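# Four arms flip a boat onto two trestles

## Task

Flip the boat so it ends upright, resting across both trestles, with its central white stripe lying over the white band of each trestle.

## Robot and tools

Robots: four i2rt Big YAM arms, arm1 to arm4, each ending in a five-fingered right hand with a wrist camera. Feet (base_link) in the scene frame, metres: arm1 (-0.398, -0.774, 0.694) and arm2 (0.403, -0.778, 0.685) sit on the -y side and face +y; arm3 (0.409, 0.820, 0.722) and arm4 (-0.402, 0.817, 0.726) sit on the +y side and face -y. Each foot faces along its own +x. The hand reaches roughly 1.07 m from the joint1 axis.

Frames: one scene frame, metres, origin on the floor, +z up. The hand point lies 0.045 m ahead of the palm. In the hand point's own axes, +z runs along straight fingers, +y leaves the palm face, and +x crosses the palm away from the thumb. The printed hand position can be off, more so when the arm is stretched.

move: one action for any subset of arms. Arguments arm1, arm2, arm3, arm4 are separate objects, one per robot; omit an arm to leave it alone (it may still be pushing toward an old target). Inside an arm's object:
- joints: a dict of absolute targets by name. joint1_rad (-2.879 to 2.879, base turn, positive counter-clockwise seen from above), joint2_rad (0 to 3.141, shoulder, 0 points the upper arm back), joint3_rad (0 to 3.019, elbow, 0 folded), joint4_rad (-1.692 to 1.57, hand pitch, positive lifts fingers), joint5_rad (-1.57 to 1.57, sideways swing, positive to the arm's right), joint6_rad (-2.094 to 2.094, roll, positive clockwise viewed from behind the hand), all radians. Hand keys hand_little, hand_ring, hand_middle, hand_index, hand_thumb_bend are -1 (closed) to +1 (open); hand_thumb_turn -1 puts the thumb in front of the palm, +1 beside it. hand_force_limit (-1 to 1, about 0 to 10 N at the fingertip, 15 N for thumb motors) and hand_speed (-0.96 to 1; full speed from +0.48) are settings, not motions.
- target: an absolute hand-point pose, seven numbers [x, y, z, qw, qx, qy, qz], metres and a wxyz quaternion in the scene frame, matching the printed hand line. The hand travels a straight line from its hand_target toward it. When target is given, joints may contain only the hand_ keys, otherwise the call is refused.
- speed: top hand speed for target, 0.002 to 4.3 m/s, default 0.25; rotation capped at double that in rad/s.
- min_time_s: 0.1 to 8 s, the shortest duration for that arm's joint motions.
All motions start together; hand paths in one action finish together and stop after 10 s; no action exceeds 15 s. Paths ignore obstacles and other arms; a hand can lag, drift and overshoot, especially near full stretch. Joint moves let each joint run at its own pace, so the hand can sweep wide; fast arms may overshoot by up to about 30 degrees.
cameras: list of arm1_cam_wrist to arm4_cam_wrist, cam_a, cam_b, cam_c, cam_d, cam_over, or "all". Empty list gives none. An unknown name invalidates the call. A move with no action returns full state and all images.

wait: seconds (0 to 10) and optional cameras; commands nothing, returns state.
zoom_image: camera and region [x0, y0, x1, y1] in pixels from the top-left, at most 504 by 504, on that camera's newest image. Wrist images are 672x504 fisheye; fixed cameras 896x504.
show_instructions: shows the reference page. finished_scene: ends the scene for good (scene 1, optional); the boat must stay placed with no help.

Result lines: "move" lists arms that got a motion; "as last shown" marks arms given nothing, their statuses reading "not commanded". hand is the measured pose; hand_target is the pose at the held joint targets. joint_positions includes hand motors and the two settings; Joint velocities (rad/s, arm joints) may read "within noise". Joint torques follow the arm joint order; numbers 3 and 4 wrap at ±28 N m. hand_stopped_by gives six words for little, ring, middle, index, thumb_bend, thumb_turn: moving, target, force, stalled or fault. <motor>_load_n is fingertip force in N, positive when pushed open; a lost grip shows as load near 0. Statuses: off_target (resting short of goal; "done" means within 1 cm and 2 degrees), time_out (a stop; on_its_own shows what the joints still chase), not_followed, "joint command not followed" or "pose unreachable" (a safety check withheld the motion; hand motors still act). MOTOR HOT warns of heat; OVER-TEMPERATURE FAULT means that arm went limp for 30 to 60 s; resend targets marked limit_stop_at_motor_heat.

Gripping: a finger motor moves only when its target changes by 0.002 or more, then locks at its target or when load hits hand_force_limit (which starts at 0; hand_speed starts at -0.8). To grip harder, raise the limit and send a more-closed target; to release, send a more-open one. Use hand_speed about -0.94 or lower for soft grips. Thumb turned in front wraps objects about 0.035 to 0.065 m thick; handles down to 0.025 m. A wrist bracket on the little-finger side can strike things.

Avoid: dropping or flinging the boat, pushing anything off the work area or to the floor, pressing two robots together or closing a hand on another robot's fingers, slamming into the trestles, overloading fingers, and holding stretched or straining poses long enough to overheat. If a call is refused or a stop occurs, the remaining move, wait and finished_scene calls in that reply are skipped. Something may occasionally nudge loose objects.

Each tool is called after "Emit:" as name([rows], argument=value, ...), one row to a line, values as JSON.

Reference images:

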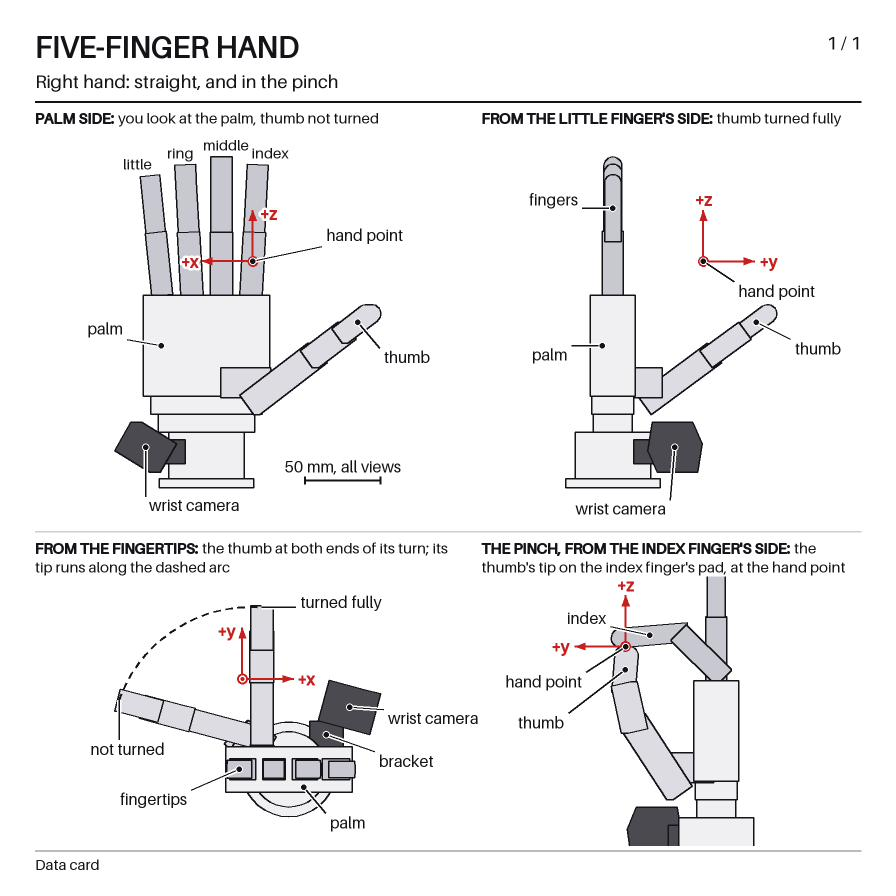

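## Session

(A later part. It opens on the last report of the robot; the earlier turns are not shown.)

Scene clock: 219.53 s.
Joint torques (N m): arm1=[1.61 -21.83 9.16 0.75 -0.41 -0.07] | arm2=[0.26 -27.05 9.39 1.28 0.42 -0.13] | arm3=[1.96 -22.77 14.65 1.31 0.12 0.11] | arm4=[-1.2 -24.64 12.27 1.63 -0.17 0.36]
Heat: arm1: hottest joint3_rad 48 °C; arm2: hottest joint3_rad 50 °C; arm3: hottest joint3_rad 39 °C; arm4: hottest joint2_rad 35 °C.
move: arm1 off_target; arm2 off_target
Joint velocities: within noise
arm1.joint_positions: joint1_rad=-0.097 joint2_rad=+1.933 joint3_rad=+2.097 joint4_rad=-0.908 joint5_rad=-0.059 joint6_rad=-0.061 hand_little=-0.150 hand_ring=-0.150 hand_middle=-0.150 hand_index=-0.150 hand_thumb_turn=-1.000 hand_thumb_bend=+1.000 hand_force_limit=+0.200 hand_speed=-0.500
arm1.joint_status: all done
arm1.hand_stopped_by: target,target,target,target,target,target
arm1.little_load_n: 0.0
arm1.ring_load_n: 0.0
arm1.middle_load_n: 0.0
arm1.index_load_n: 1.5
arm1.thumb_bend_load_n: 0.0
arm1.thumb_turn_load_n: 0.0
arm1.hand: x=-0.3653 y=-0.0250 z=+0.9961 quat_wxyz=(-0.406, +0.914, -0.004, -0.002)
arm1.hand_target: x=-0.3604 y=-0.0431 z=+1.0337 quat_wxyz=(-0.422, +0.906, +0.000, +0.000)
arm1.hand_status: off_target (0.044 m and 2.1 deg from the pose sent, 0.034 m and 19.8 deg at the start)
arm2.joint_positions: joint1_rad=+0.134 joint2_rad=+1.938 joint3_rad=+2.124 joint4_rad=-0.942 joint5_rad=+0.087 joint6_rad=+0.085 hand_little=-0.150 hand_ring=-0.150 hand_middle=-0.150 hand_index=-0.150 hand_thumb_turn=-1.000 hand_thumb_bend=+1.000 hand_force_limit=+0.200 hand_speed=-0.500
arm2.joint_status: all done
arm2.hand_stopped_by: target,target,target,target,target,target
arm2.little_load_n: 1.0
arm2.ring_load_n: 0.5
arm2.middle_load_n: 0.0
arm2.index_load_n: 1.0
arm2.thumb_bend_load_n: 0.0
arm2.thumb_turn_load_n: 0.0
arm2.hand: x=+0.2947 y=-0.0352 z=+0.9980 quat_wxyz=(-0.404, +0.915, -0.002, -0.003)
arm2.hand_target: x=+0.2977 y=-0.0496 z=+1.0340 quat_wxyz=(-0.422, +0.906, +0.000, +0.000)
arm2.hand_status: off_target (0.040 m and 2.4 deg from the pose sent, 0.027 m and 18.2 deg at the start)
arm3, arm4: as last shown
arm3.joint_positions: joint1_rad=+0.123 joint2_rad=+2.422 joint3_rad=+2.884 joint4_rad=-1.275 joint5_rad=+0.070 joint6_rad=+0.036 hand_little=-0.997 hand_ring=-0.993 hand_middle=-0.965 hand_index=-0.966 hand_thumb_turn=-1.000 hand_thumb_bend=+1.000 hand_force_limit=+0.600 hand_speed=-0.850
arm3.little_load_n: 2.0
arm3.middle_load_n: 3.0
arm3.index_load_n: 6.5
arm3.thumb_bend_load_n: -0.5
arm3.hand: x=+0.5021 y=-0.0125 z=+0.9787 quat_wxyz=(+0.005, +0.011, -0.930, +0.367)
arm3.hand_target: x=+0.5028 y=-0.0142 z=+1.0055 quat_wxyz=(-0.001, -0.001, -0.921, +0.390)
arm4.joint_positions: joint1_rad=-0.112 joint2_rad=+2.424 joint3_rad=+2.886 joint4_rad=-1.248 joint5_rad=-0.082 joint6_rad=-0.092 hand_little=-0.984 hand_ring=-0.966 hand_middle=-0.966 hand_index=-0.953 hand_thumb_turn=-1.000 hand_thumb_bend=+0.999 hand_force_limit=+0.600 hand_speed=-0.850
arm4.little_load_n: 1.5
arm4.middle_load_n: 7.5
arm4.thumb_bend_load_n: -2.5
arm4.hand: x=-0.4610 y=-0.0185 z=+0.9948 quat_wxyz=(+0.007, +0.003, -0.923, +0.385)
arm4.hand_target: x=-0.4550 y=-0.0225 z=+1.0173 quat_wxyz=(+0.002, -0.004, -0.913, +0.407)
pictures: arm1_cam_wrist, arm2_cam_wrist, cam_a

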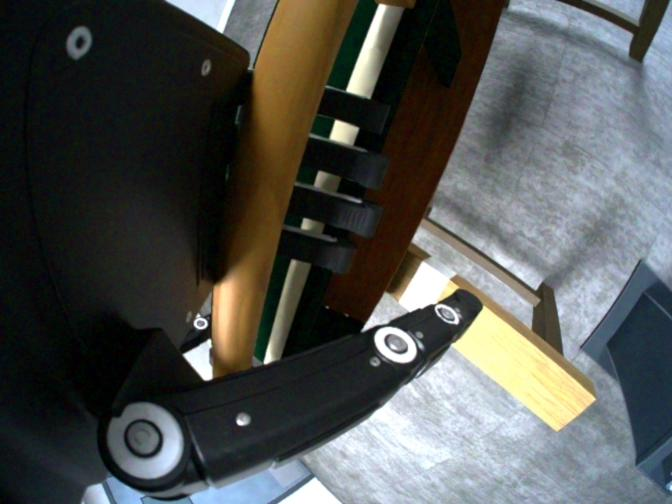

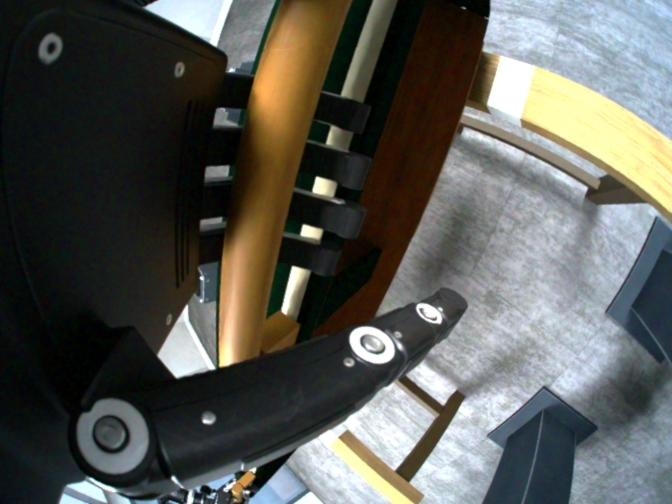

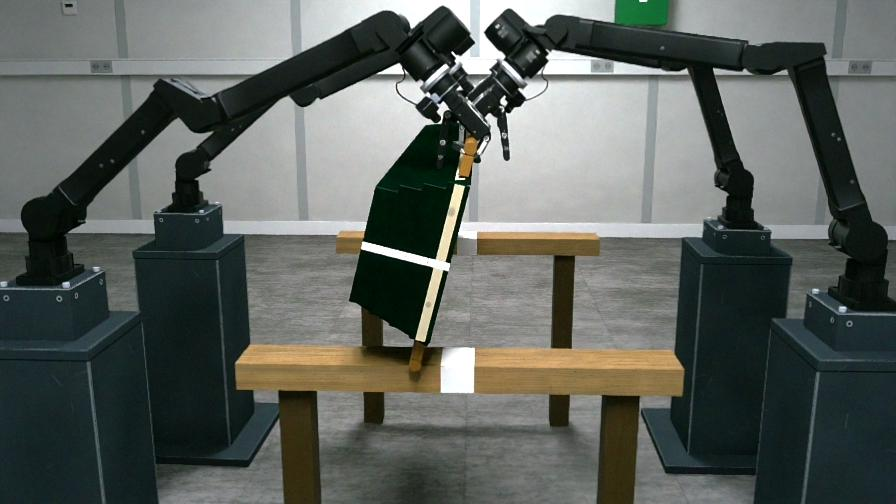

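Emit:
move(arm1={"target": [-0.36, -0.068, 1.03, -0.5373, 0.8434, 0, 0], "speed": 0.12, "joints": {"hand_little": 0.2, "hand_ring": 0.2, "hand_middle": 0.2, "hand_index": 0.2, "hand_speed": -0.6}}, arm2={"target": [0.298, -0.074, 1.03, -0.5373, 0.8434, 0, 0], "speed": 0.12, "joints": {"hand_little": 0.2, "hand_ring": 0.2, "hand_middle": 0.2, "hand_index": 0.2, "hand_speed": -0.6}}, cameras=["cam_a", "arm1_cam_wrist", "arm2_cam_wrist"])

Scene clock: 221.90 s.
Joint torques (N m): arm1=[1.14 -23.41 5.53 0.75 -0.89 -0.24] | arm2=[0.56 -28.69 6.84 0.28 0.45 -0.18] | arm3=[2.08 -23.47 14.72 -0.12 0.69 0.07] | arm4=[-0.85 -25.47 11.97 0.24 0.26 0.2]
Heat: arm1: hottest joint3_rad 47 °C; arm2: hottest joint3_rad 50 °C; arm3: hottest joint3_rad 39 °C; arm4: hottest joint2_rad 35 °C.
move: arm1 off_target; arm2 off_target
Joint velocities: within noise
arm1.joint_positions: joint1_rad=-0.106 joint2_rad=+1.759 joint3_rad=+1.699 joint4_rad=-0.408 joint5_rad=-0.073 joint6_rad=-0.025 hand_little=-0.001 hand_ring=-0.203 hand_middle=-0.221 hand_index=-0.237 hand_thumb_turn=-1.000 hand_thumb_bend=+1.000 hand_force_limit=+0.200 hand_speed=-0.600
arm1.joint_status: hand_little off_target (ended at -0.001, target +0.200); hand_ring off_target (ended at -0.203, target +0.200); hand_middle off_target (ended at -0.221, target +0.200); hand_index off_target (ended at -0.237, target +0.200); the others done
arm1.hand_stopped_by: stalled,stalled,stalled,stalled,target,target
arm1.little_load_n: 0.0
arm1.ring_load_n: -39.5
arm1.middle_load_n: -39.0
arm1.index_load_n: -24.0
arm1.thumb_bend_load_n: 0.0
arm1.thumb_turn_load_n: 0.0
arm1.hand: x=-0.3639 y=-0.0250 z=+0.9912 quat_wxyz=(-0.527, +0.850, -0.015, -0.003)
arm1.hand_target: x=-0.3607 y=-0.0628 z=+1.0268 quat_wxyz=(-0.537, +0.844, +0.000, +0.000)
arm1.hand_status: off_target (0.058 m and 2.2 deg from the pose sent, 0.055 m and 17.1 deg at the start)
arm2.joint_positions: joint1_rad=+0.142 joint2_rad=+1.750 joint3_rad=+1.692 joint4_rad=-0.416 joint5_rad=+0.114 joint6_rad=+0.071 hand_little=+0.200 hand_ring=+0.200 hand_middle=-0.079 hand_index=+0.200 hand_thumb_turn=-1.000 hand_thumb_bend=+1.000 hand_force_limit=+0.200 hand_speed=-0.600
arm2.joint_status: hand_middle off_target (ended at -0.079, target +0.200); the others done
arm2.hand_stopped_by: target,target,stalled,target,target,target
arm2.little_load_n: 0.0
arm2.ring_load_n: 0.0
arm2.middle_load_n: -31.0
arm2.index_load_n: -0.5
arm2.thumb_bend_load_n: 0.0
arm2.thumb_turn_load_n: 0.0
arm2.hand: x=+0.2947 y=-0.0369 z=+0.9892 quat_wxyz=(-0.528, +0.849, -0.006, -0.005)
arm2.hand_target: x=+0.2978 y=-0.0701 z=+1.0276 quat_wxyz=(-0.537, +0.843, +0.000, +0.000)
arm2.hand_status: off_target (0.055 m and 1.5 deg from the pose sent, 0.050 m and 17.4 deg at the start)
arm3, arm4: as last shown
arm3.joint_positions: joint1_rad=+0.121 joint2_rad=+2.430 joint3_rad=+2.884 joint4_rad=-1.237 joint5_rad=+0.056 joint6_rad=+0.042 hand_little=-0.997 hand_ring=-0.993 hand_middle=-0.964 hand_index=-0.966 hand_thumb_turn=-1.000 hand_thumb_bend=+1.000 hand_force_limit=+0.600 hand_speed=-0.850
arm3.little_load_n: 4.5
arm3.ring_load_n: 11.0
arm3.middle_load_n: 11.5
arm3.index_load_n: 20.0
arm3.thumb_bend_load_n: 1.0
arm3.hand: x=+0.5041 y=-0.0222 z=+0.9782 quat_wxyz=(-0.003, +0.009, -0.925, +0.381)
arm3.hand_target: x=+0.5029 y=-0.0142 z=+1.0053 quat_wxyz=(-0.001, -0.001, -0.921, +0.390)
arm4.joint_positions: joint1_rad=-0.112 joint2_rad=+2.432 joint3_rad=+2.886 joint4_rad=-1.208 joint5_rad=-0.092 joint6_rad=-0.081 hand_little=-0.983 hand_ring=-0.966 hand_middle=-0.965 hand_index=-0.952 hand_thumb_turn=-1.000 hand_thumb_bend=+1.000 hand_force_limit=+0.600 hand_speed=-0.850
arm4.little_load_n: 6.0
arm4.ring_load_n: 12.0
arm4.middle_load_n: 17.5
arm4.index_load_n: 21.5
arm4.thumb_bend_load_n: 0.0
arm4.thumb_turn_load_n: 0.0
arm4.hand: x=-0.4595 y=-0.0290 z=+0.9944 quat_wxyz=(+0.002, +0.001, -0.917, +0.400)
arm4.hand_target: x=-0.4550 y=-0.0225 z=+1.0174 quat_wxyz=(+0.002, -0.004, -0.913, +0.407)
pictures: arm1_cam_wrist, arm2_cam_wrist, cam_a

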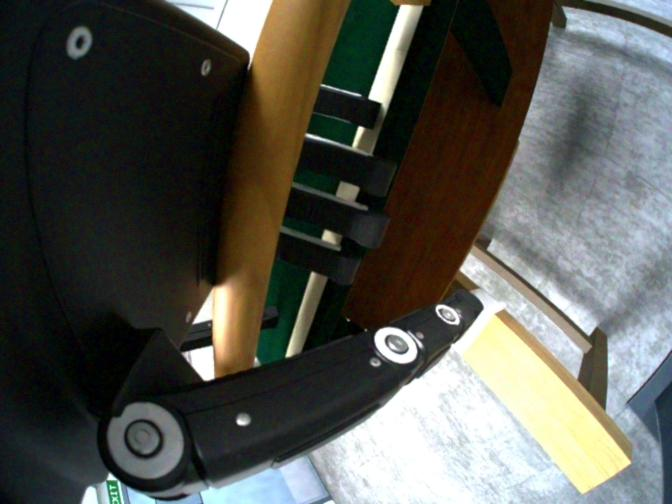

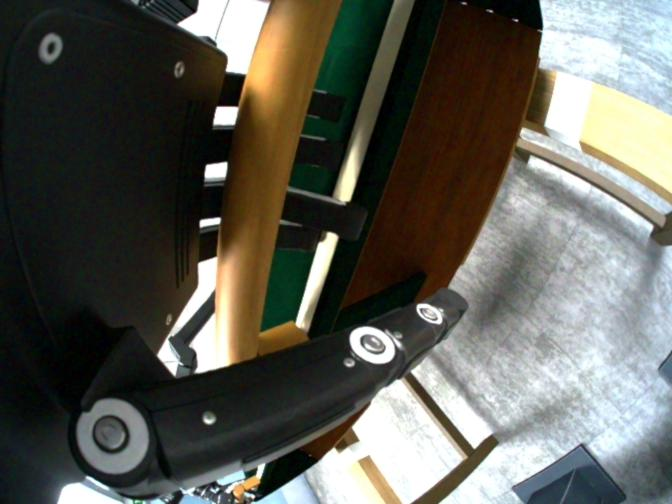

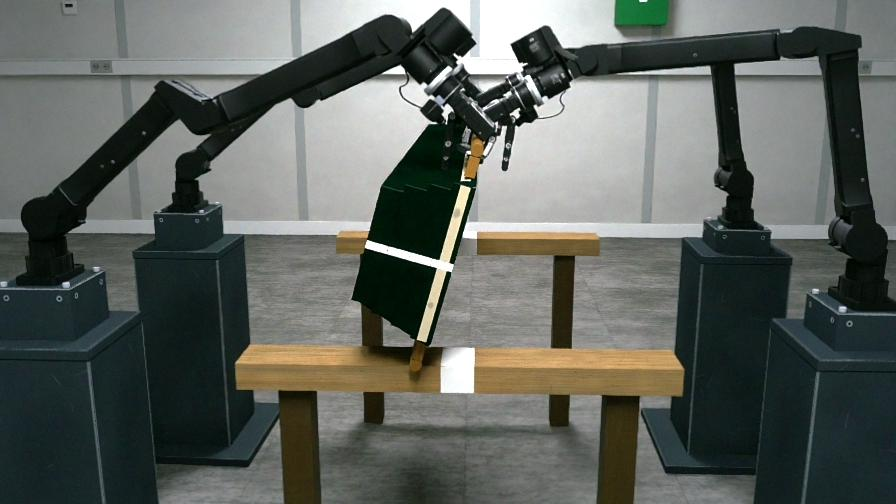

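Emit:
zoom_image(camera="arm1_cam_wrist", region=[180, 40, 480, 320])

Emit:
zoom_image(camera="cam_a", region=[380, 80, 560, 200])

Scaled by 1.680 from the camera's image (finer frame: 960x720).

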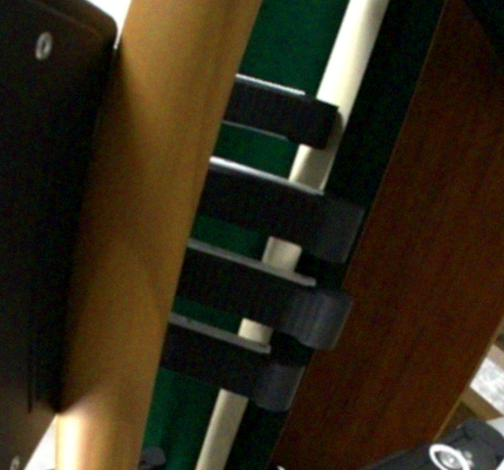

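Scaled by 2.800.

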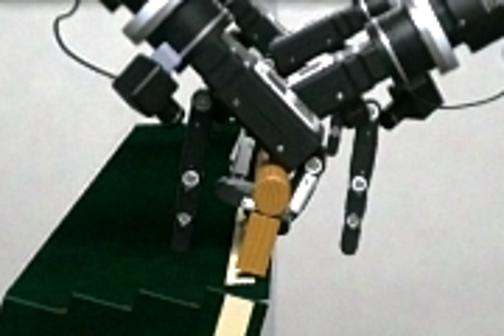

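Emit:
move(arm1={"target": [-0.362, -0.030, 1.035, -0.5373, 0.8434, 0, 0], "speed": 0.1, "joints": {"hand_little": -0.4, "hand_ring": -0.4, "hand_middle": -0.4, "hand_index": -0.4, "hand_force_limit": 0.2}}, arm2={"target": [0.297, -0.038, 1.035, -0.5373, 0.8434, 0, 0], "speed": 0.1, "joints": {"hand_little": -0.4, "hand_ring": -0.4, "hand_middle": -0.4, "hand_index": -0.4}}, cameras=["cam_a", "arm1_cam_wrist", "arm2_cam_wrist"])

Scene clock: 228.77 s.
Joint torques (N m): arm1=[1.9 -18.61 13.01 -0.46 -0.24 -0.18] | arm2=[0.5 -22.71 14.09 0.18 0.42 -0.16] | arm3=[2.14 -23.41 14.32 0.43 0.31 0.07] | arm4=[-0.73 -25.64 11.73 0.61 0.06 0.25]
Heat: arm1: hottest joint3_rad 46 °C; arm2: hottest joint3_rad 49 °C; arm3: hottest joint3_rad 39 °C; arm4: hottest joint2_rad 36 °C.
move: arm1 off_target; arm2 off_target
Joint velocities: within noise
arm1.joint_positions: joint1_rad=-0.106 joint2_rad=+1.774 joint3_rad=+1.725 joint4_rad=-0.420 joint5_rad=-0.083 joint6_rad=-0.026 hand_little=-0.400 hand_ring=-0.399 hand_middle=-0.399 hand_index=-0.399 hand_thumb_turn=-1.000 hand_thumb_bend=+1.000 hand_force_limit=+0.200 hand_speed=-0.600
arm1.joint_status: all done
arm1.hand_stopped_by: target,target,target,target,target,target
arm1.little_load_n: 1.5
arm1.ring_load_n: 1.0
arm1.middle_load_n: 1.0
arm1.index_load_n: 2.5
arm1.thumb_bend_load_n: 0.0
arm1.thumb_turn_load_n: 0.0
arm1.hand: x=-0.3651 y=-0.0196 z=+0.9936 quat_wxyz=(-0.527, +0.850, -0.012, -0.007)
arm1.hand_target: x=-0.3624 y=-0.0301 z=+1.0342 quat_wxyz=(-0.538, +0.843, +0.000, +0.000)
arm1.hand_status: off_target (0.043 m and 2.1 deg from the pose sent, 0.044 m and 2.2 deg at the start)
arm2.joint_positions: joint1_rad=+0.142 joint2_rad=+1.777 joint3_rad=+1.741 joint4_rad=-0.447 joint5_rad=+0.109 joint6_rad=+0.066 hand_little=-0.399 hand_ring=-0.400 hand_middle=-0.253 hand_index=-0.400 hand_thumb_turn=-1.000 hand_thumb_bend=+1.000 hand_force_limit=+0.200 hand_speed=-0.600
arm2.joint_status: hand_middle off_target (ended at -0.253, target -0.400); the others done
arm2.hand_stopped_by: target,target,force,target,target,target
arm2.little_load_n: 3.0
arm2.ring_load_n: 1.5
arm2.middle_load_n: 0.0
arm2.index_load_n: 1.5
arm2.thumb_bend_load_n: 0.0
arm2.thumb_turn_load_n: 0.5
arm2.hand: x=+0.2930 y=-0.0288 z=+0.9917 quat_wxyz=(-0.524, +0.851, -0.002, -0.006)
arm2.hand_target: x=+0.2970 y=-0.0382 z=+1.0341 quat_wxyz=(-0.538, +0.843, +0.000, +0.000)
arm2.hand_status: off_target (0.044 m and 1.9 deg from the pose sent, 0.046 m and 1.5 deg at the start)
arm3, arm4: as last shown
arm3.joint_positions: joint1_rad=+0.121 joint2_rad=+2.430 joint3_rad=+2.888 joint4_rad=-1.251 joint5_rad=+0.065 joint6_rad=+0.041 hand_little=-0.997 hand_ring=-0.993 hand_middle=-0.964 hand_index=-0.966 hand_thumb_turn=-1.000 hand_thumb_bend=+1.000 hand_force_limit=+0.600 hand_speed=-0.850
arm3.little_load_n: 4.0
arm3.ring_load_n: 9.0
arm3.middle_load_n: 8.0
arm3.index_load_n: 13.5
arm3.thumb_bend_load_n: 0.0
arm3.hand: x=+0.5020 y=-0.0195 z=+0.9780 quat_wxyz=(+0.001, +0.008, -0.926, +0.377)
arm3.hand_target: x=+0.5029 y=-0.0142 z=+1.0055 quat_wxyz=(-0.001, -0.001, -0.921, +0.390)
arm4.joint_positions: joint1_rad=-0.112 joint2_rad=+2.432 joint3_rad=+2.891 joint4_rad=-1.223 joint5_rad=-0.087 joint6_rad=-0.083 hand_little=-0.983 hand_ring=-0.966 hand_middle=-0.965 hand_index=-0.952 hand_thumb_turn=-1.000 hand_thumb_bend=+1.000 hand_force_limit=+0.600 hand_speed=-0.850
arm4.little_load_n: 4.5
arm4.ring_load_n: 9.0
arm4.middle_load_n: 13.5
arm4.index_load_n: 15.0
arm4.thumb_turn_load_n: 1.0
arm4.hand: x=-0.4603 y=-0.0260 z=+0.9945 quat_wxyz=(+0.005, +0.001, -0.918, +0.395)
pictures: arm1_cam_wrist, arm2_cam_wrist, cam_a

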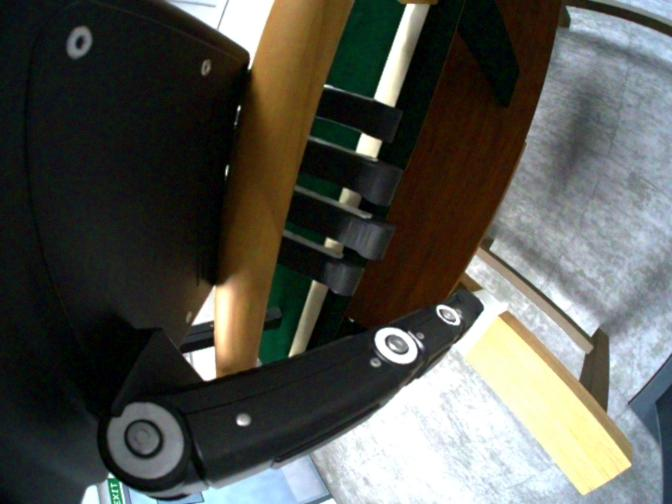

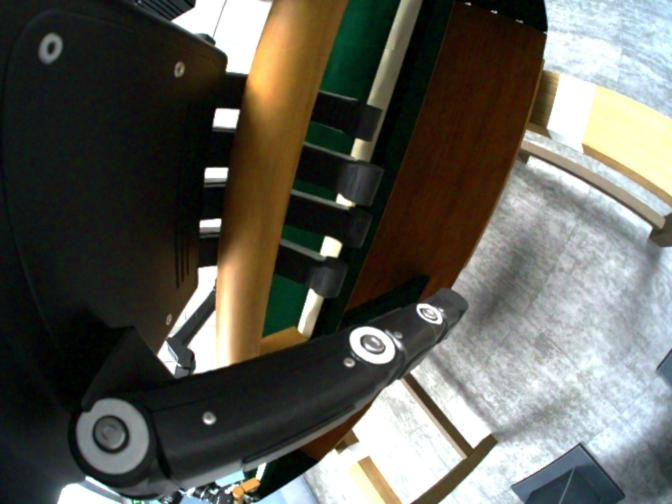

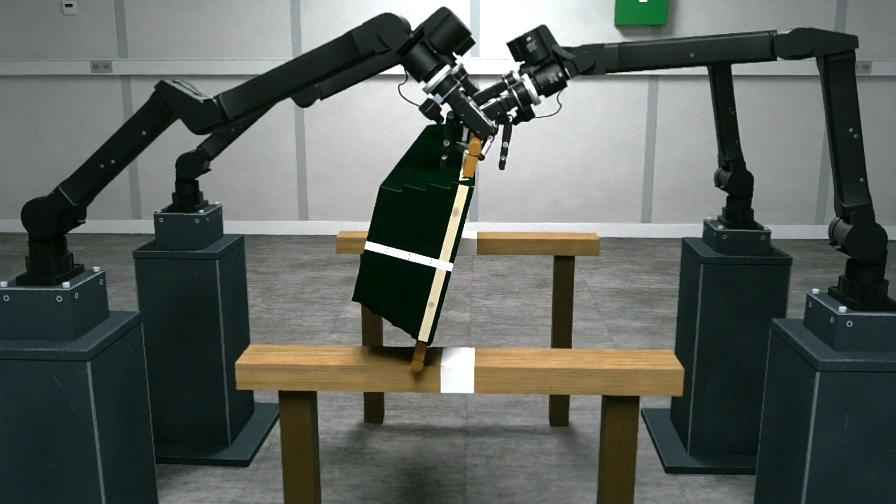

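Emit:
move(arm1={"target": [-0.362, -0.045, 1.055, -0.5373, 0.8434, 0, 0], "speed": 0.1}, arm2={"target": [0.297, -0.053, 1.055, -0.5373, 0.8434, 0, 0], "speed": 0.1}, cameras=["cam_a", "arm1_cam_wrist", "arm2_cam_wrist"])

Scene clock: 230.93 s.
Joint torques (N m): arm1=[2.14 -20.95 12.85 -1.13 -0.29 -0.2] | arm2=[0.67 -26.11 13.67 -1.18 0.55 -0.1] | arm3=[2.14 -23.47 14.35 0.42 0.32 0.08] | arm4=[-1.08 -25.23 11.58 0.76 0.08 0.29]
Heat: arm1: hottest joint3_rad 46 °C; arm2: hottest joint3_rad 49 °C; arm3: hottest joint3_rad 40 °C; arm4: hottest joint2_rad 36 °C.
move: arm1 off_target; arm2 off_target
Joint velocities: within noise
arm1.joint_positions: joint1_rad=-0.106 joint2_rad=+1.774 joint3_rad=+1.732 joint4_rad=-0.436 joint5_rad=-0.083 joint6_rad=-0.027 hand_little=-0.400 hand_ring=-0.399 hand_middle=-0.399 hand_index=-0.399 hand_thumb_turn=-1.000 hand_thumb_bend=+1.000 hand_force_limit=+0.200 hand_speed=-0.600
arm1.joint_status: not commanded
arm1.hand_stopped_by: target,target,target,target,target,target
arm1.little_load_n: 2.0
arm1.ring_load_n: 1.0
arm1.middle_load_n: 1.5
arm1.index_load_n: 3.0
arm1.thumb_bend_load_n: 0.0
arm1.thumb_turn_load_n: 0.0
arm1.hand: x=-0.3652 y=-0.0211 z=+0.9941 quat_wxyz=(-0.523, +0.852, -0.012, -0.007)
arm1.hand_target: x=-0.3626 y=-0.0438 z=+1.0527 quat_wxyz=(-0.538, +0.843, +0.000, +0.000)
arm1.hand_status: off_target (0.065 m and 2.5 deg from the pose sent, 0.067 m and 2.1 deg at the start)
arm2.joint_positions: joint1_rad=+0.142 joint2_rad=+1.777 joint3_rad=+1.748 joint4_rad=-0.462 joint5_rad=+0.109 joint6_rad=+0.066 hand_little=-0.399 hand_ring=-0.400 hand_middle=-0.253 hand_index=-0.400 hand_thumb_turn=-1.000 hand_thumb_bend=+1.000 hand_force_limit=+0.200 hand_speed=-0.600
arm2.joint_status: not commanded
arm2.hand_stopped_by: target,target,force,target,target,target
arm2.little_load_n: 4.0
arm2.ring_load_n: 2.5
arm2.middle_load_n: 0.0
arm2.index_load_n: 2.5
arm2.thumb_bend_load_n: 0.0
arm2.thumb_turn_load_n: 0.0
arm2.hand: x=+0.2932 y=-0.0304 z=+0.9922 quat_wxyz=(-0.520, +0.854, -0.002, -0.005)
arm2.hand_target: x=+0.2969 y=-0.0520 z=+1.0526 quat_wxyz=(-0.538, +0.843, +0.000, +0.000)
arm2.hand_status: off_target (0.067 m and 2.4 deg from the pose sent, 0.068 m and 1.9 deg at the start)
arm3, arm4: as last shown
arm3.little_load_n: 3.5
arm3.ring_load_n: 9.5
arm3.index_load_n: 14.0
arm3.hand: x=+0.5021 y=-0.0195 z=+0.9781 quat_wxyz=(+0.001, +0.008, -0.926, +0.377)
arm3.hand_target: x=+0.5030 y=-0.0142 z=+1.0055 quat_wxyz=(-0.001, -0.001, -0.921, +0.390)
arm4.ring_load_n: 9.5
arm4.index_load_n: 16.0
arm4.thumb_turn_load_n: 0.5
pictures: arm1_cam_wrist, arm2_cam_wrist, cam_a

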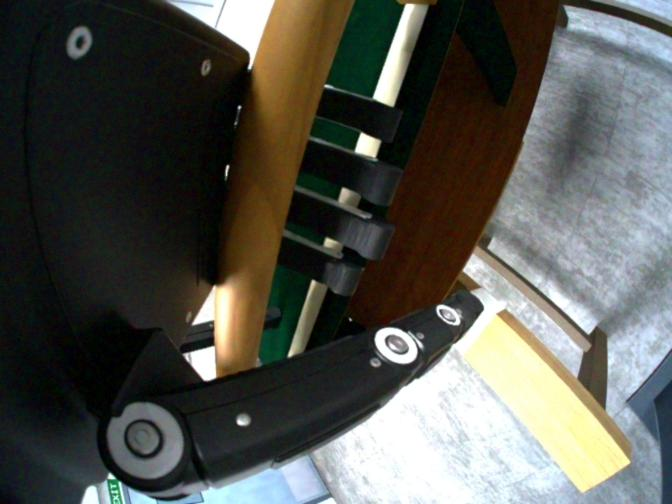

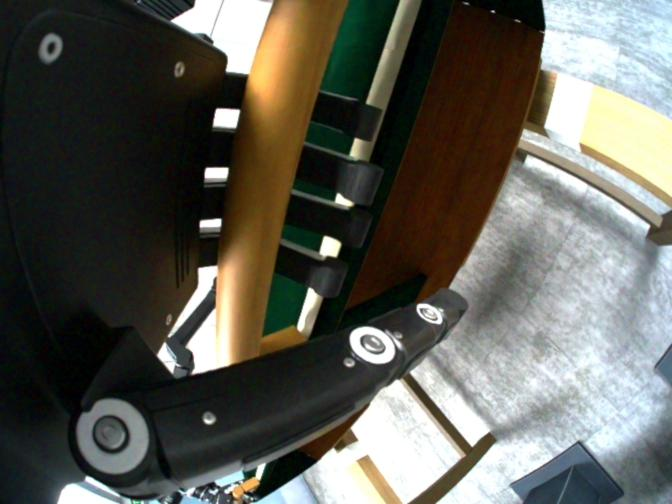

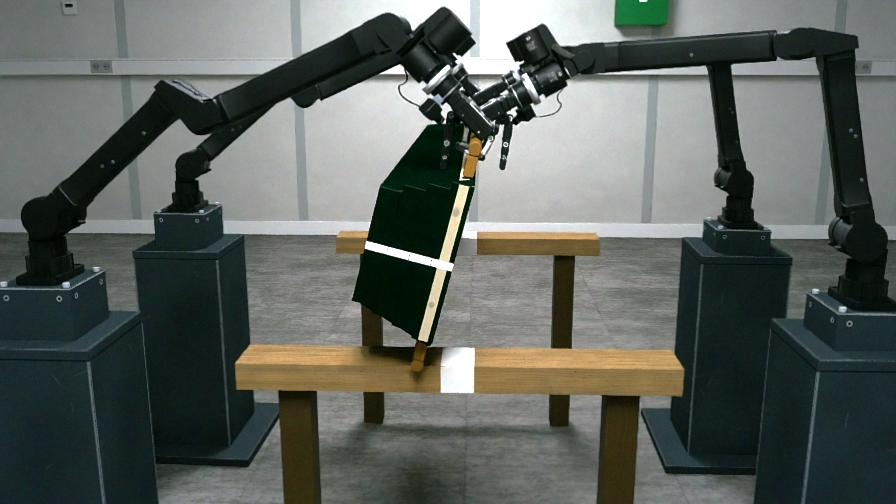

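Emit:
move(arm1={"target": [-0.362, -0.062, 1.075, -0.5373, 0.8434, 0, 0], "speed": 0.1}, arm2={"target": [0.297, -0.070, 1.075, -0.5373, 0.8434, 0, 0], "speed": 0.1, "joints": {"hand_middle": -0.35}}, cameras=["cam_a", "arm1_cam_wrist", "arm2_cam_wrist"])

Scene clock: 232.50 s.
Joint torques (N m): arm1=[1.61 -23.94 12.1 -1.74 -0.37 -0.15] | arm2=[0.97 -30.04 12.75 -1.44 0.67 -0.13] | arm3=[2.2 -23.59 14.35 0.12 0.41 0.07] | arm4=[-0.97 -25.41 11.75 0.42 0.04 0.25]
Heat: arm1: hottest joint3_rad 46 °C; arm2: hottest joint3_rad 49 °C; arm3: hottest joint3_rad 40 °C; arm4: hottest joint2_rad 36 °C.
move: arm1 off_target; arm2 off_target
Joint velocities: within noise
arm1.joint_positions: joint1_rad=-0.106 joint2_rad=+1.774 joint3_rad=+1.740 joint4_rad=-0.456 joint5_rad=-0.083 joint6_rad=-0.028 hand_little=-0.400 hand_ring=-0.399 hand_middle=-0.399 hand_index=-0.399 hand_thumb_turn=-1.000 hand_thumb_bend=+1.000 hand_force_limit=+0.200 hand_speed=-0.600
arm1.joint_status: not commanded
arm1.hand_stopped_by: target,target,target,target,target,target
arm1.little_load_n: 1.5
arm1.ring_load_n: 1.0
arm1.middle_load_n: 1.5
arm1.index_load_n: 3.0
arm1.thumb_bend_load_n: 0.0
arm1.thumb_turn_load_n: 0.0
arm1.hand: x=-0.3653 y=-0.0231 z=+0.9948 quat_wxyz=(-0.518, +0.855, -0.012, -0.007)
arm1.hand_target: x=-0.3629 y=-0.0583 z=+1.0706 quat_wxyz=(-0.539, +0.843, +0.000, +0.000)
arm1.hand_status: off_target (0.089 m and 3.0 deg from the pose sent, 0.091 m and 2.5 deg at the start)
arm2.joint_positions: joint1_rad=+0.142 joint2_rad=+1.777 joint3_rad=+1.757 joint4_rad=-0.488 joint5_rad=+0.109 joint6_rad=+0.068 hand_little=-0.399 hand_ring=-0.400 hand_middle=-0.350 hand_index=-0.399 hand_thumb_turn=-1.000 hand_thumb_bend=+1.000 hand_force_limit=+0.200 hand_speed=-0.600
arm2.joint_status: all done
arm2.hand_stopped_by: target,target,target,target,target,target
arm2.little_load_n: 4.0
arm2.ring_load_n: 3.0
arm2.middle_load_n: 0.0
arm2.index_load_n: 2.5
arm2.thumb_bend_load_n: 0.0
arm2.thumb_turn_load_n: 0.0
arm2.hand: x=+0.2934 y=-0.0331 z=+0.9925 quat_wxyz=(-0.514, +0.858, -0.002, -0.005)
arm2.hand_target: x=+0.2968 y=-0.0670 z=+1.0704 quat_wxyz=(-0.538, +0.843, +0.000, +0.000)
arm2.hand_status: off_target (0.090 m and 3.2 deg from the pose sent, 0.092 m and 2.3 deg at the start)
arm3.joint_positions: joint1_rad=+0.121 joint2_rad=+2.430 joint3_rad=+2.888 joint4_rad=-1.242 joint5_rad=+0.063 joint6_rad=+0.041 hand_little=-0.997 hand_ring=-0.993 hand_middle=-0.964 hand_index=-0.966 hand_thumb_turn=-1.000 hand_thumb_bend=+1.000 hand_force_limit=+0.600 hand_speed=-0.850
arm3.joint_status: not commanded
arm3.hand_stopped_by: force,force,force,force,target,target
arm3.little_load_n: 3.5
arm3.ring_load_n: 9.5
arm3.middle_load_n: 8.5
arm3.index_load_n: 15.0
arm3.thumb_bend_load_n: 0.0
arm3.thumb_turn_load_n: 0.0
arm3.hand: x=+0.5027 y=-0.0214 z=+0.9793 quat_wxyz=(+0.000, +0.009, -0.925, +0.380)
arm3.hand_target: x=+0.5029 y=-0.0142 z=+1.0055 quat_wxyz=(-0.001, -0.001, -0.921, +0.390)
arm3.hand_status: not commanded
arm4.joint_positions: joint1_rad=-0.112 joint2_rad=+2.432 joint3_rad=+2.891 joint4_rad=-1.218 joint5_rad=-0.087 joint6_rad=-0.083 hand_little=-0.983 hand_ring=-0.966 hand_middle=-0.965 hand_index=-0.952 hand_thumb_turn=-1.000 hand_thumb_bend=+1.000 hand_force_limit=+0.600 hand_speed=-0.850
arm4.joint_status: not commanded
arm4.hand_stopped_by: force,force,force,force,target,target
arm4.little_load_n: 4.5
arm4.ring_load_n: 9.5
arm4.middle_load_n: 13.5
arm4.index_load_n: 15.5
arm4.thumb_bend_load_n: 0.0
arm4.thumb_turn_load_n: 0.5
arm4.hand: x=-0.4605 y=-0.0270 z=+0.9952 quat_wxyz=(+0.005, +0.001, -0.918, +0.398)
arm4.hand_target: x=-0.4550 y=-0.0225 z=+1.0174 quat_wxyz=(+0.002, -0.004, -0.913, +0.407)
arm4.hand_status: not commanded
pictures: arm1_cam_wrist, arm2_cam_wrist, cam_a

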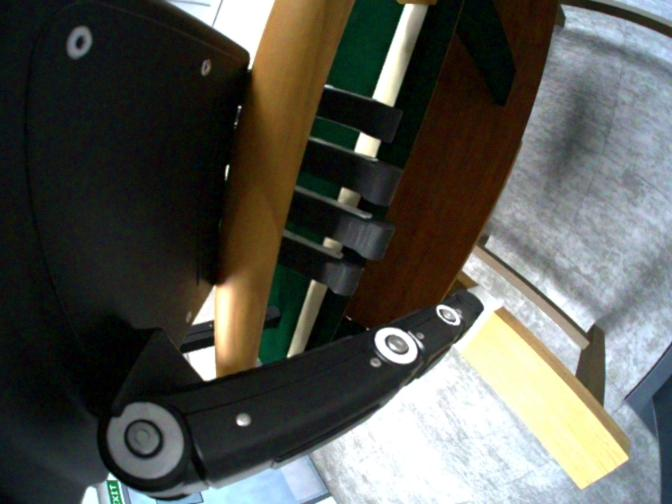

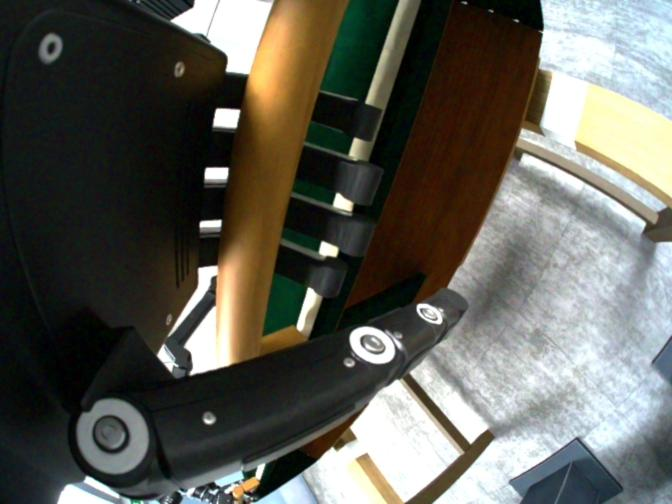

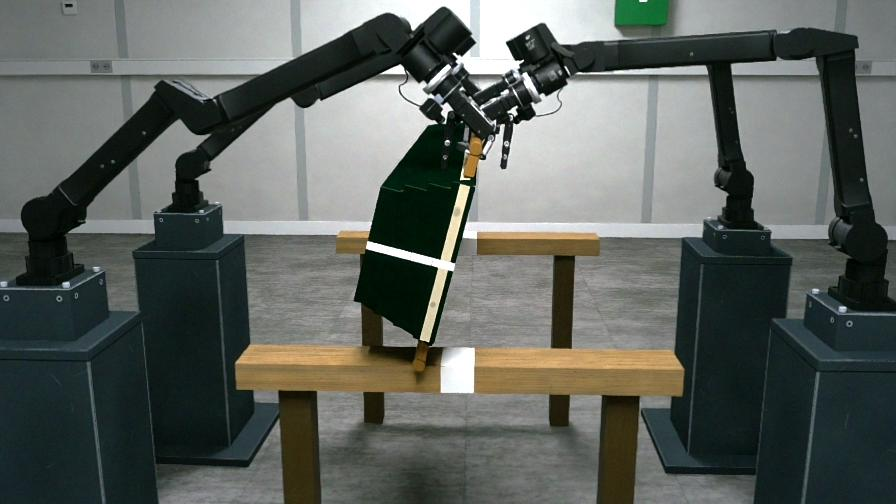

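Emit:
move(arm1={"target": [-0.362, -0.027, 1.042, -0.6293, 0.7771, 0, 0], "speed": 0.12}, arm2={"target": [0.297, -0.034, 1.042, -0.6293, 0.7771, 0, 0], "speed": 0.12}, cameras=["cam_a", "arm1_cam_wrist", "arm2_cam_wrist"])

Scene clock: 237.70 s.
Joint torques (N m): arm1=[1.9 -20.25 9.05 1.95 -0.56 0] | arm2=[0.32 -25 9.73 2.74 0.54 -0.2] | arm3=[2.14 -23.41 14.13 0.59 0.22 0.09] | arm4=[-1.49 -24.76 11.75 0.94 -0.11 0.26]
Heat: arm1: hottest joint3_rad 45 °C; arm2: hottest joint3_rad 48 °C; arm3: hottest joint3_rad 40 °C; arm4: hottest joint2_rad 36 °C.
move: arm1 off_target; arm2 off_target
Joint velocities: within noise
arm1.joint_positions: joint1_rad=-0.106 joint2_rad=+1.735 joint3_rad=+1.569 joint4_rad=-0.111 joint5_rad=-0.089 joint6_rad=-0.028 hand_little=-0.400 hand_ring=-0.400 hand_middle=-0.400 hand_index=-0.399 hand_thumb_turn=-1.000 hand_thumb_bend=+1.000 hand_force_limit=+0.200 hand_speed=-0.600
arm1.joint_status: not commanded
arm1.hand_stopped_by: target,target,target,target,target,target
arm1.little_load_n: 0.0
arm1.ring_load_n: 0.0
arm1.middle_load_n: 0.0
arm1.index_load_n: 2.0
arm1.thumb_bend_load_n: 0.0
arm1.thumb_turn_load_n: 0.0
arm1.hand: x=-0.3651 y=-0.0093 z=+0.9974 quat_wxyz=(-0.606, +0.796, -0.005, -0.001)
arm1.hand_target: x=-0.3624 y=-0.0257 z=+1.0407 quat_wxyz=(-0.629, +0.777, +0.000, +0.000)
arm1.hand_status: off_target (0.048 m and 3.5 deg from the pose sent, 0.047 m and 15.7 deg at the start)
arm2.joint_positions: joint1_rad=+0.142 joint2_rad=+1.736 joint3_rad=+1.577 joint4_rad=-0.136 joint5_rad=+0.121 joint6_rad=+0.046 hand_little=-0.399 hand_ring=-0.400 hand_middle=-0.350 hand_index=-0.400 hand_thumb_turn=-1.000 hand_thumb_bend=+1.000 hand_force_limit=+0.200 hand_speed=-0.600
arm2.joint_status: not commanded
arm2.hand_stopped_by: target,target,target,target,target,target
arm2.little_load_n: 2.0
arm2.ring_load_n: 0.5
arm2.middle_load_n: 0.0
arm2.index_load_n: 0.5
arm2.thumb_bend_load_n: 0.0
arm2.thumb_turn_load_n: 0.0
arm2.hand: x=+0.2951 y=-0.0187 z=+0.9925 quat_wxyz=(-0.601, +0.799, -0.004, -0.005)
arm2.hand_target: x=+0.2971 y=-0.0332 z=+1.0409 quat_wxyz=(-0.629, +0.777, -0.001, +0.000)
arm2.hand_status: off_target (0.052 m and 4.1 deg from the pose sent, 0.049 m and 16.2 deg at the start)
arm3, arm4: as last shown
arm3.joint_positions: joint1_rad=+0.121 joint2_rad=+2.430 joint3_rad=+2.890 joint4_rad=-1.255 joint5_rad=+0.067 joint6_rad=+0.039 hand_little=-0.997 hand_ring=-0.993 hand_middle=-0.964 hand_index=-0.966 hand_thumb_turn=-1.000 hand_thumb_bend=+1.000 hand_force_limit=+0.600 hand_speed=-0.850
arm3.little_load_n: 2.5
arm3.ring_load_n: 7.5
arm3.middle_load_n: 5.5
arm3.index_load_n: 10.0
arm3.hand: x=+0.5014 y=-0.0186 z=+0.9784 quat_wxyz=(+0.003, +0.009, -0.927, +0.376)
arm3.hand_target: x=+0.5029 y=-0.0142 z=+1.0054 quat_wxyz=(-0.001, -0.001, -0.921, +0.390)
arm4.joint_positions: joint1_rad=-0.112 joint2_rad=+2.430 joint3_rad=+2.891 joint4_rad=-1.231 joint5_rad=-0.083 joint6_rad=-0.086 hand_little=-0.983 hand_ring=-0.966 hand_middle=-0.965 hand_index=-0.952 hand_thumb_turn=-1.000 hand_thumb_bend=+1.000 hand_force_limit=+0.600 hand_speed=-0.850
arm4.little_load_n: 2.5
arm4.ring_load_n: 6.5
arm4.middle_load_n: 10.0
arm4.index_load_n: 11.0
arm4.thumb_bend_load_n: -1.0
arm4.thumb_turn_load_n: 1.5
arm4.hand: x=-0.4603 y=-0.0238 z=+0.9953 quat_wxyz=(+0.006, +0.002, -0.920, +0.393)
arm4.hand_target: x=-0.4548 y=-0.0225 z=+1.0175 quat_wxyz=(+0.002, -0.003, -0.913, +0.407)
pictures: arm1_cam_wrist, arm2_cam_wrist, cam_a

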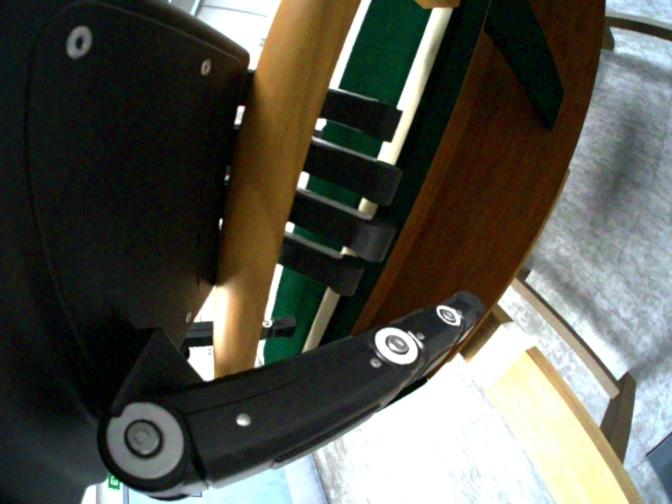

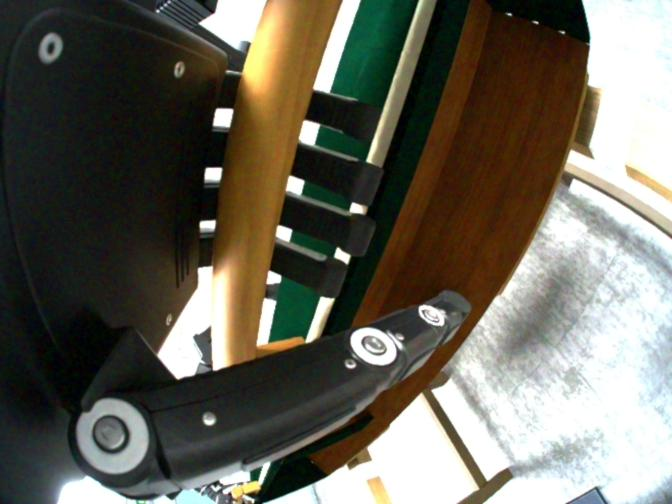

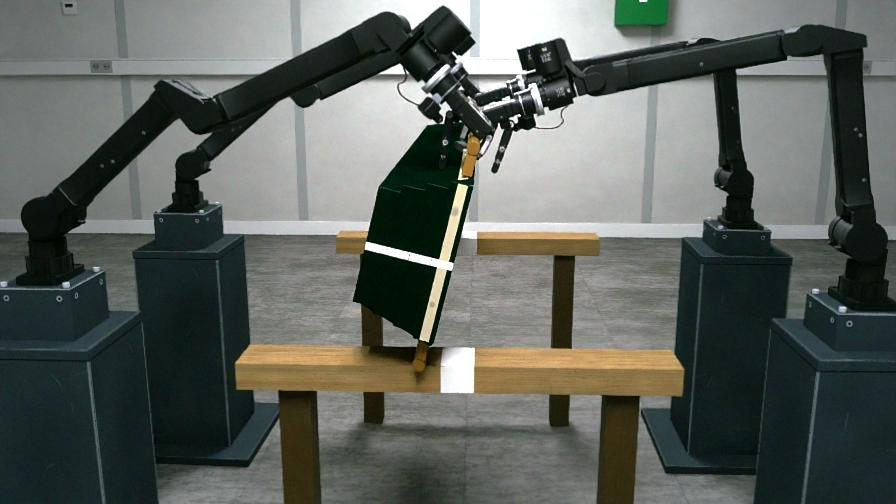

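Emit:
move(arm1={"target": [-0.362, -0.035, 1.05, -0.6884, 0.7254, 0, 0], "speed": 0.12, "joints": {"hand_little": -0.1, "hand_ring": -0.1, "hand_middle": -0.1, "hand_index": -0.1}}, arm2={"target": [0.297, -0.042, 1.05, -0.6884, 0.7254, 0, 0], "speed": 0.12, "joints": {"hand_little": -0.1, "hand_ring": -0.1, "hand_middle": -0.1, "hand_index": -0.1}}, cameras=["cam_a", "arm1_cam_wrist", "arm2_cam_wrist"])

Scene clock: 239.50 s.
Joint torques (N m): arm1=[1.61 -21.19 6.79 2.63 -0.64 0] | arm2=[0.97 -24.59 9.1 2.82 0.51 -0.19] | arm3=[2.14 -23.47 14.05 0.55 0.32 0.09] | arm4=[-1.2 -25.35 11.54 0.79 -0.08 0.25]
Heat: arm1: hottest joint3_rad 45 °C; arm2: hottest joint3_rad 48 °C; arm3: hottest joint3_rad 40 °C; arm4: hottest joint2_rad 36 °C.
move: arm1 off_target; arm2 off_target
Joint velocities: within noise
arm1.joint_positions: joint1_rad=-0.107 joint2_rad=+1.722 joint3_rad=+1.458 joint4_rad=+0.128 joint5_rad=-0.094 joint6_rad=-0.012 hand_little=-0.100 hand_ring=-0.100 hand_middle=-0.415 hand_index=-0.315 hand_thumb_turn=-1.000 hand_thumb_bend=+1.000 hand_force_limit=+0.200 hand_speed=-0.600
arm1.joint_status: hand_middle off_target (ended at -0.415, target -0.100); hand_index off_target (ended at -0.315, target -0.100); the others done
arm1.hand_stopped_by: target,target,stalled,stalled,target,target
arm1.little_load_n: 0.0
arm1.ring_load_n: 0.0
arm1.middle_load_n: -39.0
arm1.index_load_n: 0.0
arm1.thumb_bend_load_n: 0.0
arm1.thumb_turn_load_n: 0.0
arm1.hand: x=-0.3656 y=-0.0062 z=+0.9982 quat_wxyz=(-0.660, +0.751, -0.006, -0.002)
arm1.hand_target: x=-0.3625 y=-0.0316 z=+1.0475 quat_wxyz=(-0.688, +0.726, +0.000, +0.000)
arm1.hand_status: off_target (0.059 m and 4.4 deg from the pose sent, 0.059 m and 12.4 deg at the start)
arm2.joint_positions: joint1_rad=+0.144 joint2_rad=+1.695 joint3_rad=+1.436 joint4_rad=+0.114 joint5_rad=+0.129 joint6_rad=+0.021 hand_little=-0.100 hand_ring=-0.100 hand_middle=-0.100 hand_index=-0.100 hand_thumb_turn=-1.000 hand_thumb_bend=+1.000 hand_force_limit=+0.200 hand_speed=-0.600
arm2.joint_status: all done
arm2.hand_stopped_by: target,target,target,target,target,target
arm2.little_load_n: 1.0
arm2.ring_load_n: 1.0
arm2.middle_load_n: 0.5
arm2.index_load_n: 1.5
arm2.thumb_bend_load_n: 0.0
arm2.thumb_turn_load_n: 0.0
arm2.hand: x=+0.2973 y=-0.0241 z=+0.9976 quat_wxyz=(-0.660, +0.752, -0.002, -0.002)
arm2.hand_target: x=+0.2970 y=-0.0408 z=+1.0486 quat_wxyz=(-0.688, +0.726, +0.000, +0.000)
arm2.hand_status: off_target (0.055 m and 4.5 deg from the pose sent, 0.062 m and 13.1 deg at the start)
arm3, arm4: as last shown
arm3.joint_positions: joint1_rad=+0.121 joint2_rad=+2.430 joint3_rad=+2.891 joint4_rad=-1.254 joint5_rad=+0.065 joint6_rad=+0.039 hand_little=-0.997 hand_ring=-0.993 hand_middle=-0.964 hand_index=-0.966 hand_thumb_turn=-1.000 hand_thumb_bend=+1.000 hand_force_limit=+0.600 hand_speed=-0.850
arm3.little_load_n: 2.0
arm3.index_load_n: 11.0
arm3.hand: x=+0.5019 y=-0.0189 z=+0.9790 quat_wxyz=(+0.002, +0.009, -0.926, +0.376)
arm4.joint_positions: joint1_rad=-0.112 joint2_rad=+2.430 joint3_rad=+2.892 joint4_rad=-1.226 joint5_rad=-0.083 joint6_rad=-0.087 hand_little=-0.983 hand_ring=-0.966 hand_middle=-0.965 hand_index=-0.952 hand_thumb_turn=-1.000 hand_thumb_bend=+1.000 hand_force_limit=+0.600 hand_speed=-0.850
arm4.little_load_n: 3.0
arm4.ring_load_n: 7.0
arm4.middle_load_n: 10.5
arm4.index_load_n: 12.0
arm4.thumb_bend_load_n: 0.0
arm4.hand: x=-0.4604 y=-0.0249 z=+0.9962 quat_wxyz=(+0.007, +0.002, -0.919, +0.395)
arm4.hand_target: x=-0.4548 y=-0.0225 z=+1.0174 quat_wxyz=(+0.002, -0.004, -0.913, +0.407)
pictures: arm1_cam_wrist, arm2_cam_wrist, cam_a

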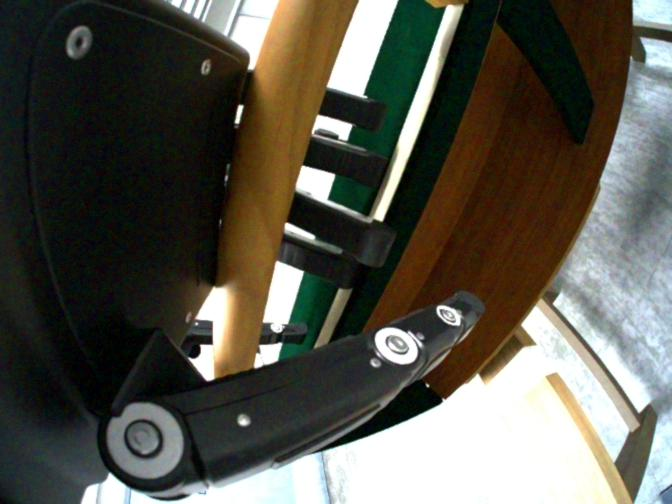

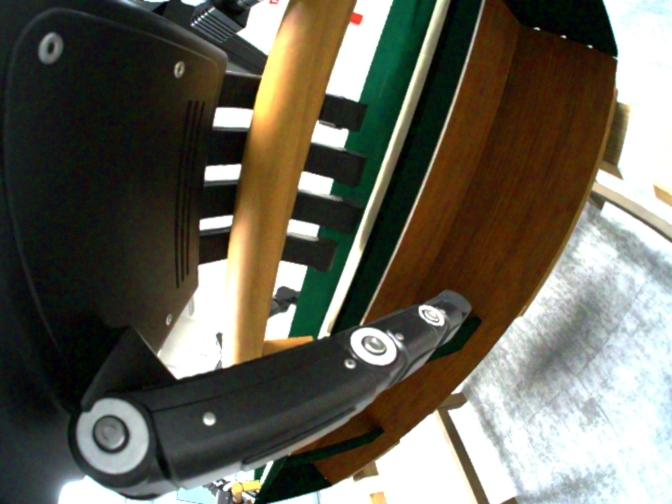

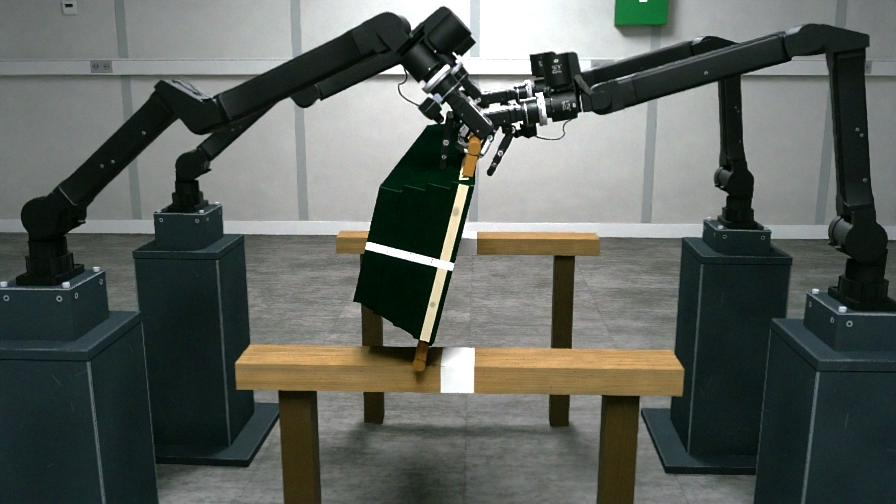

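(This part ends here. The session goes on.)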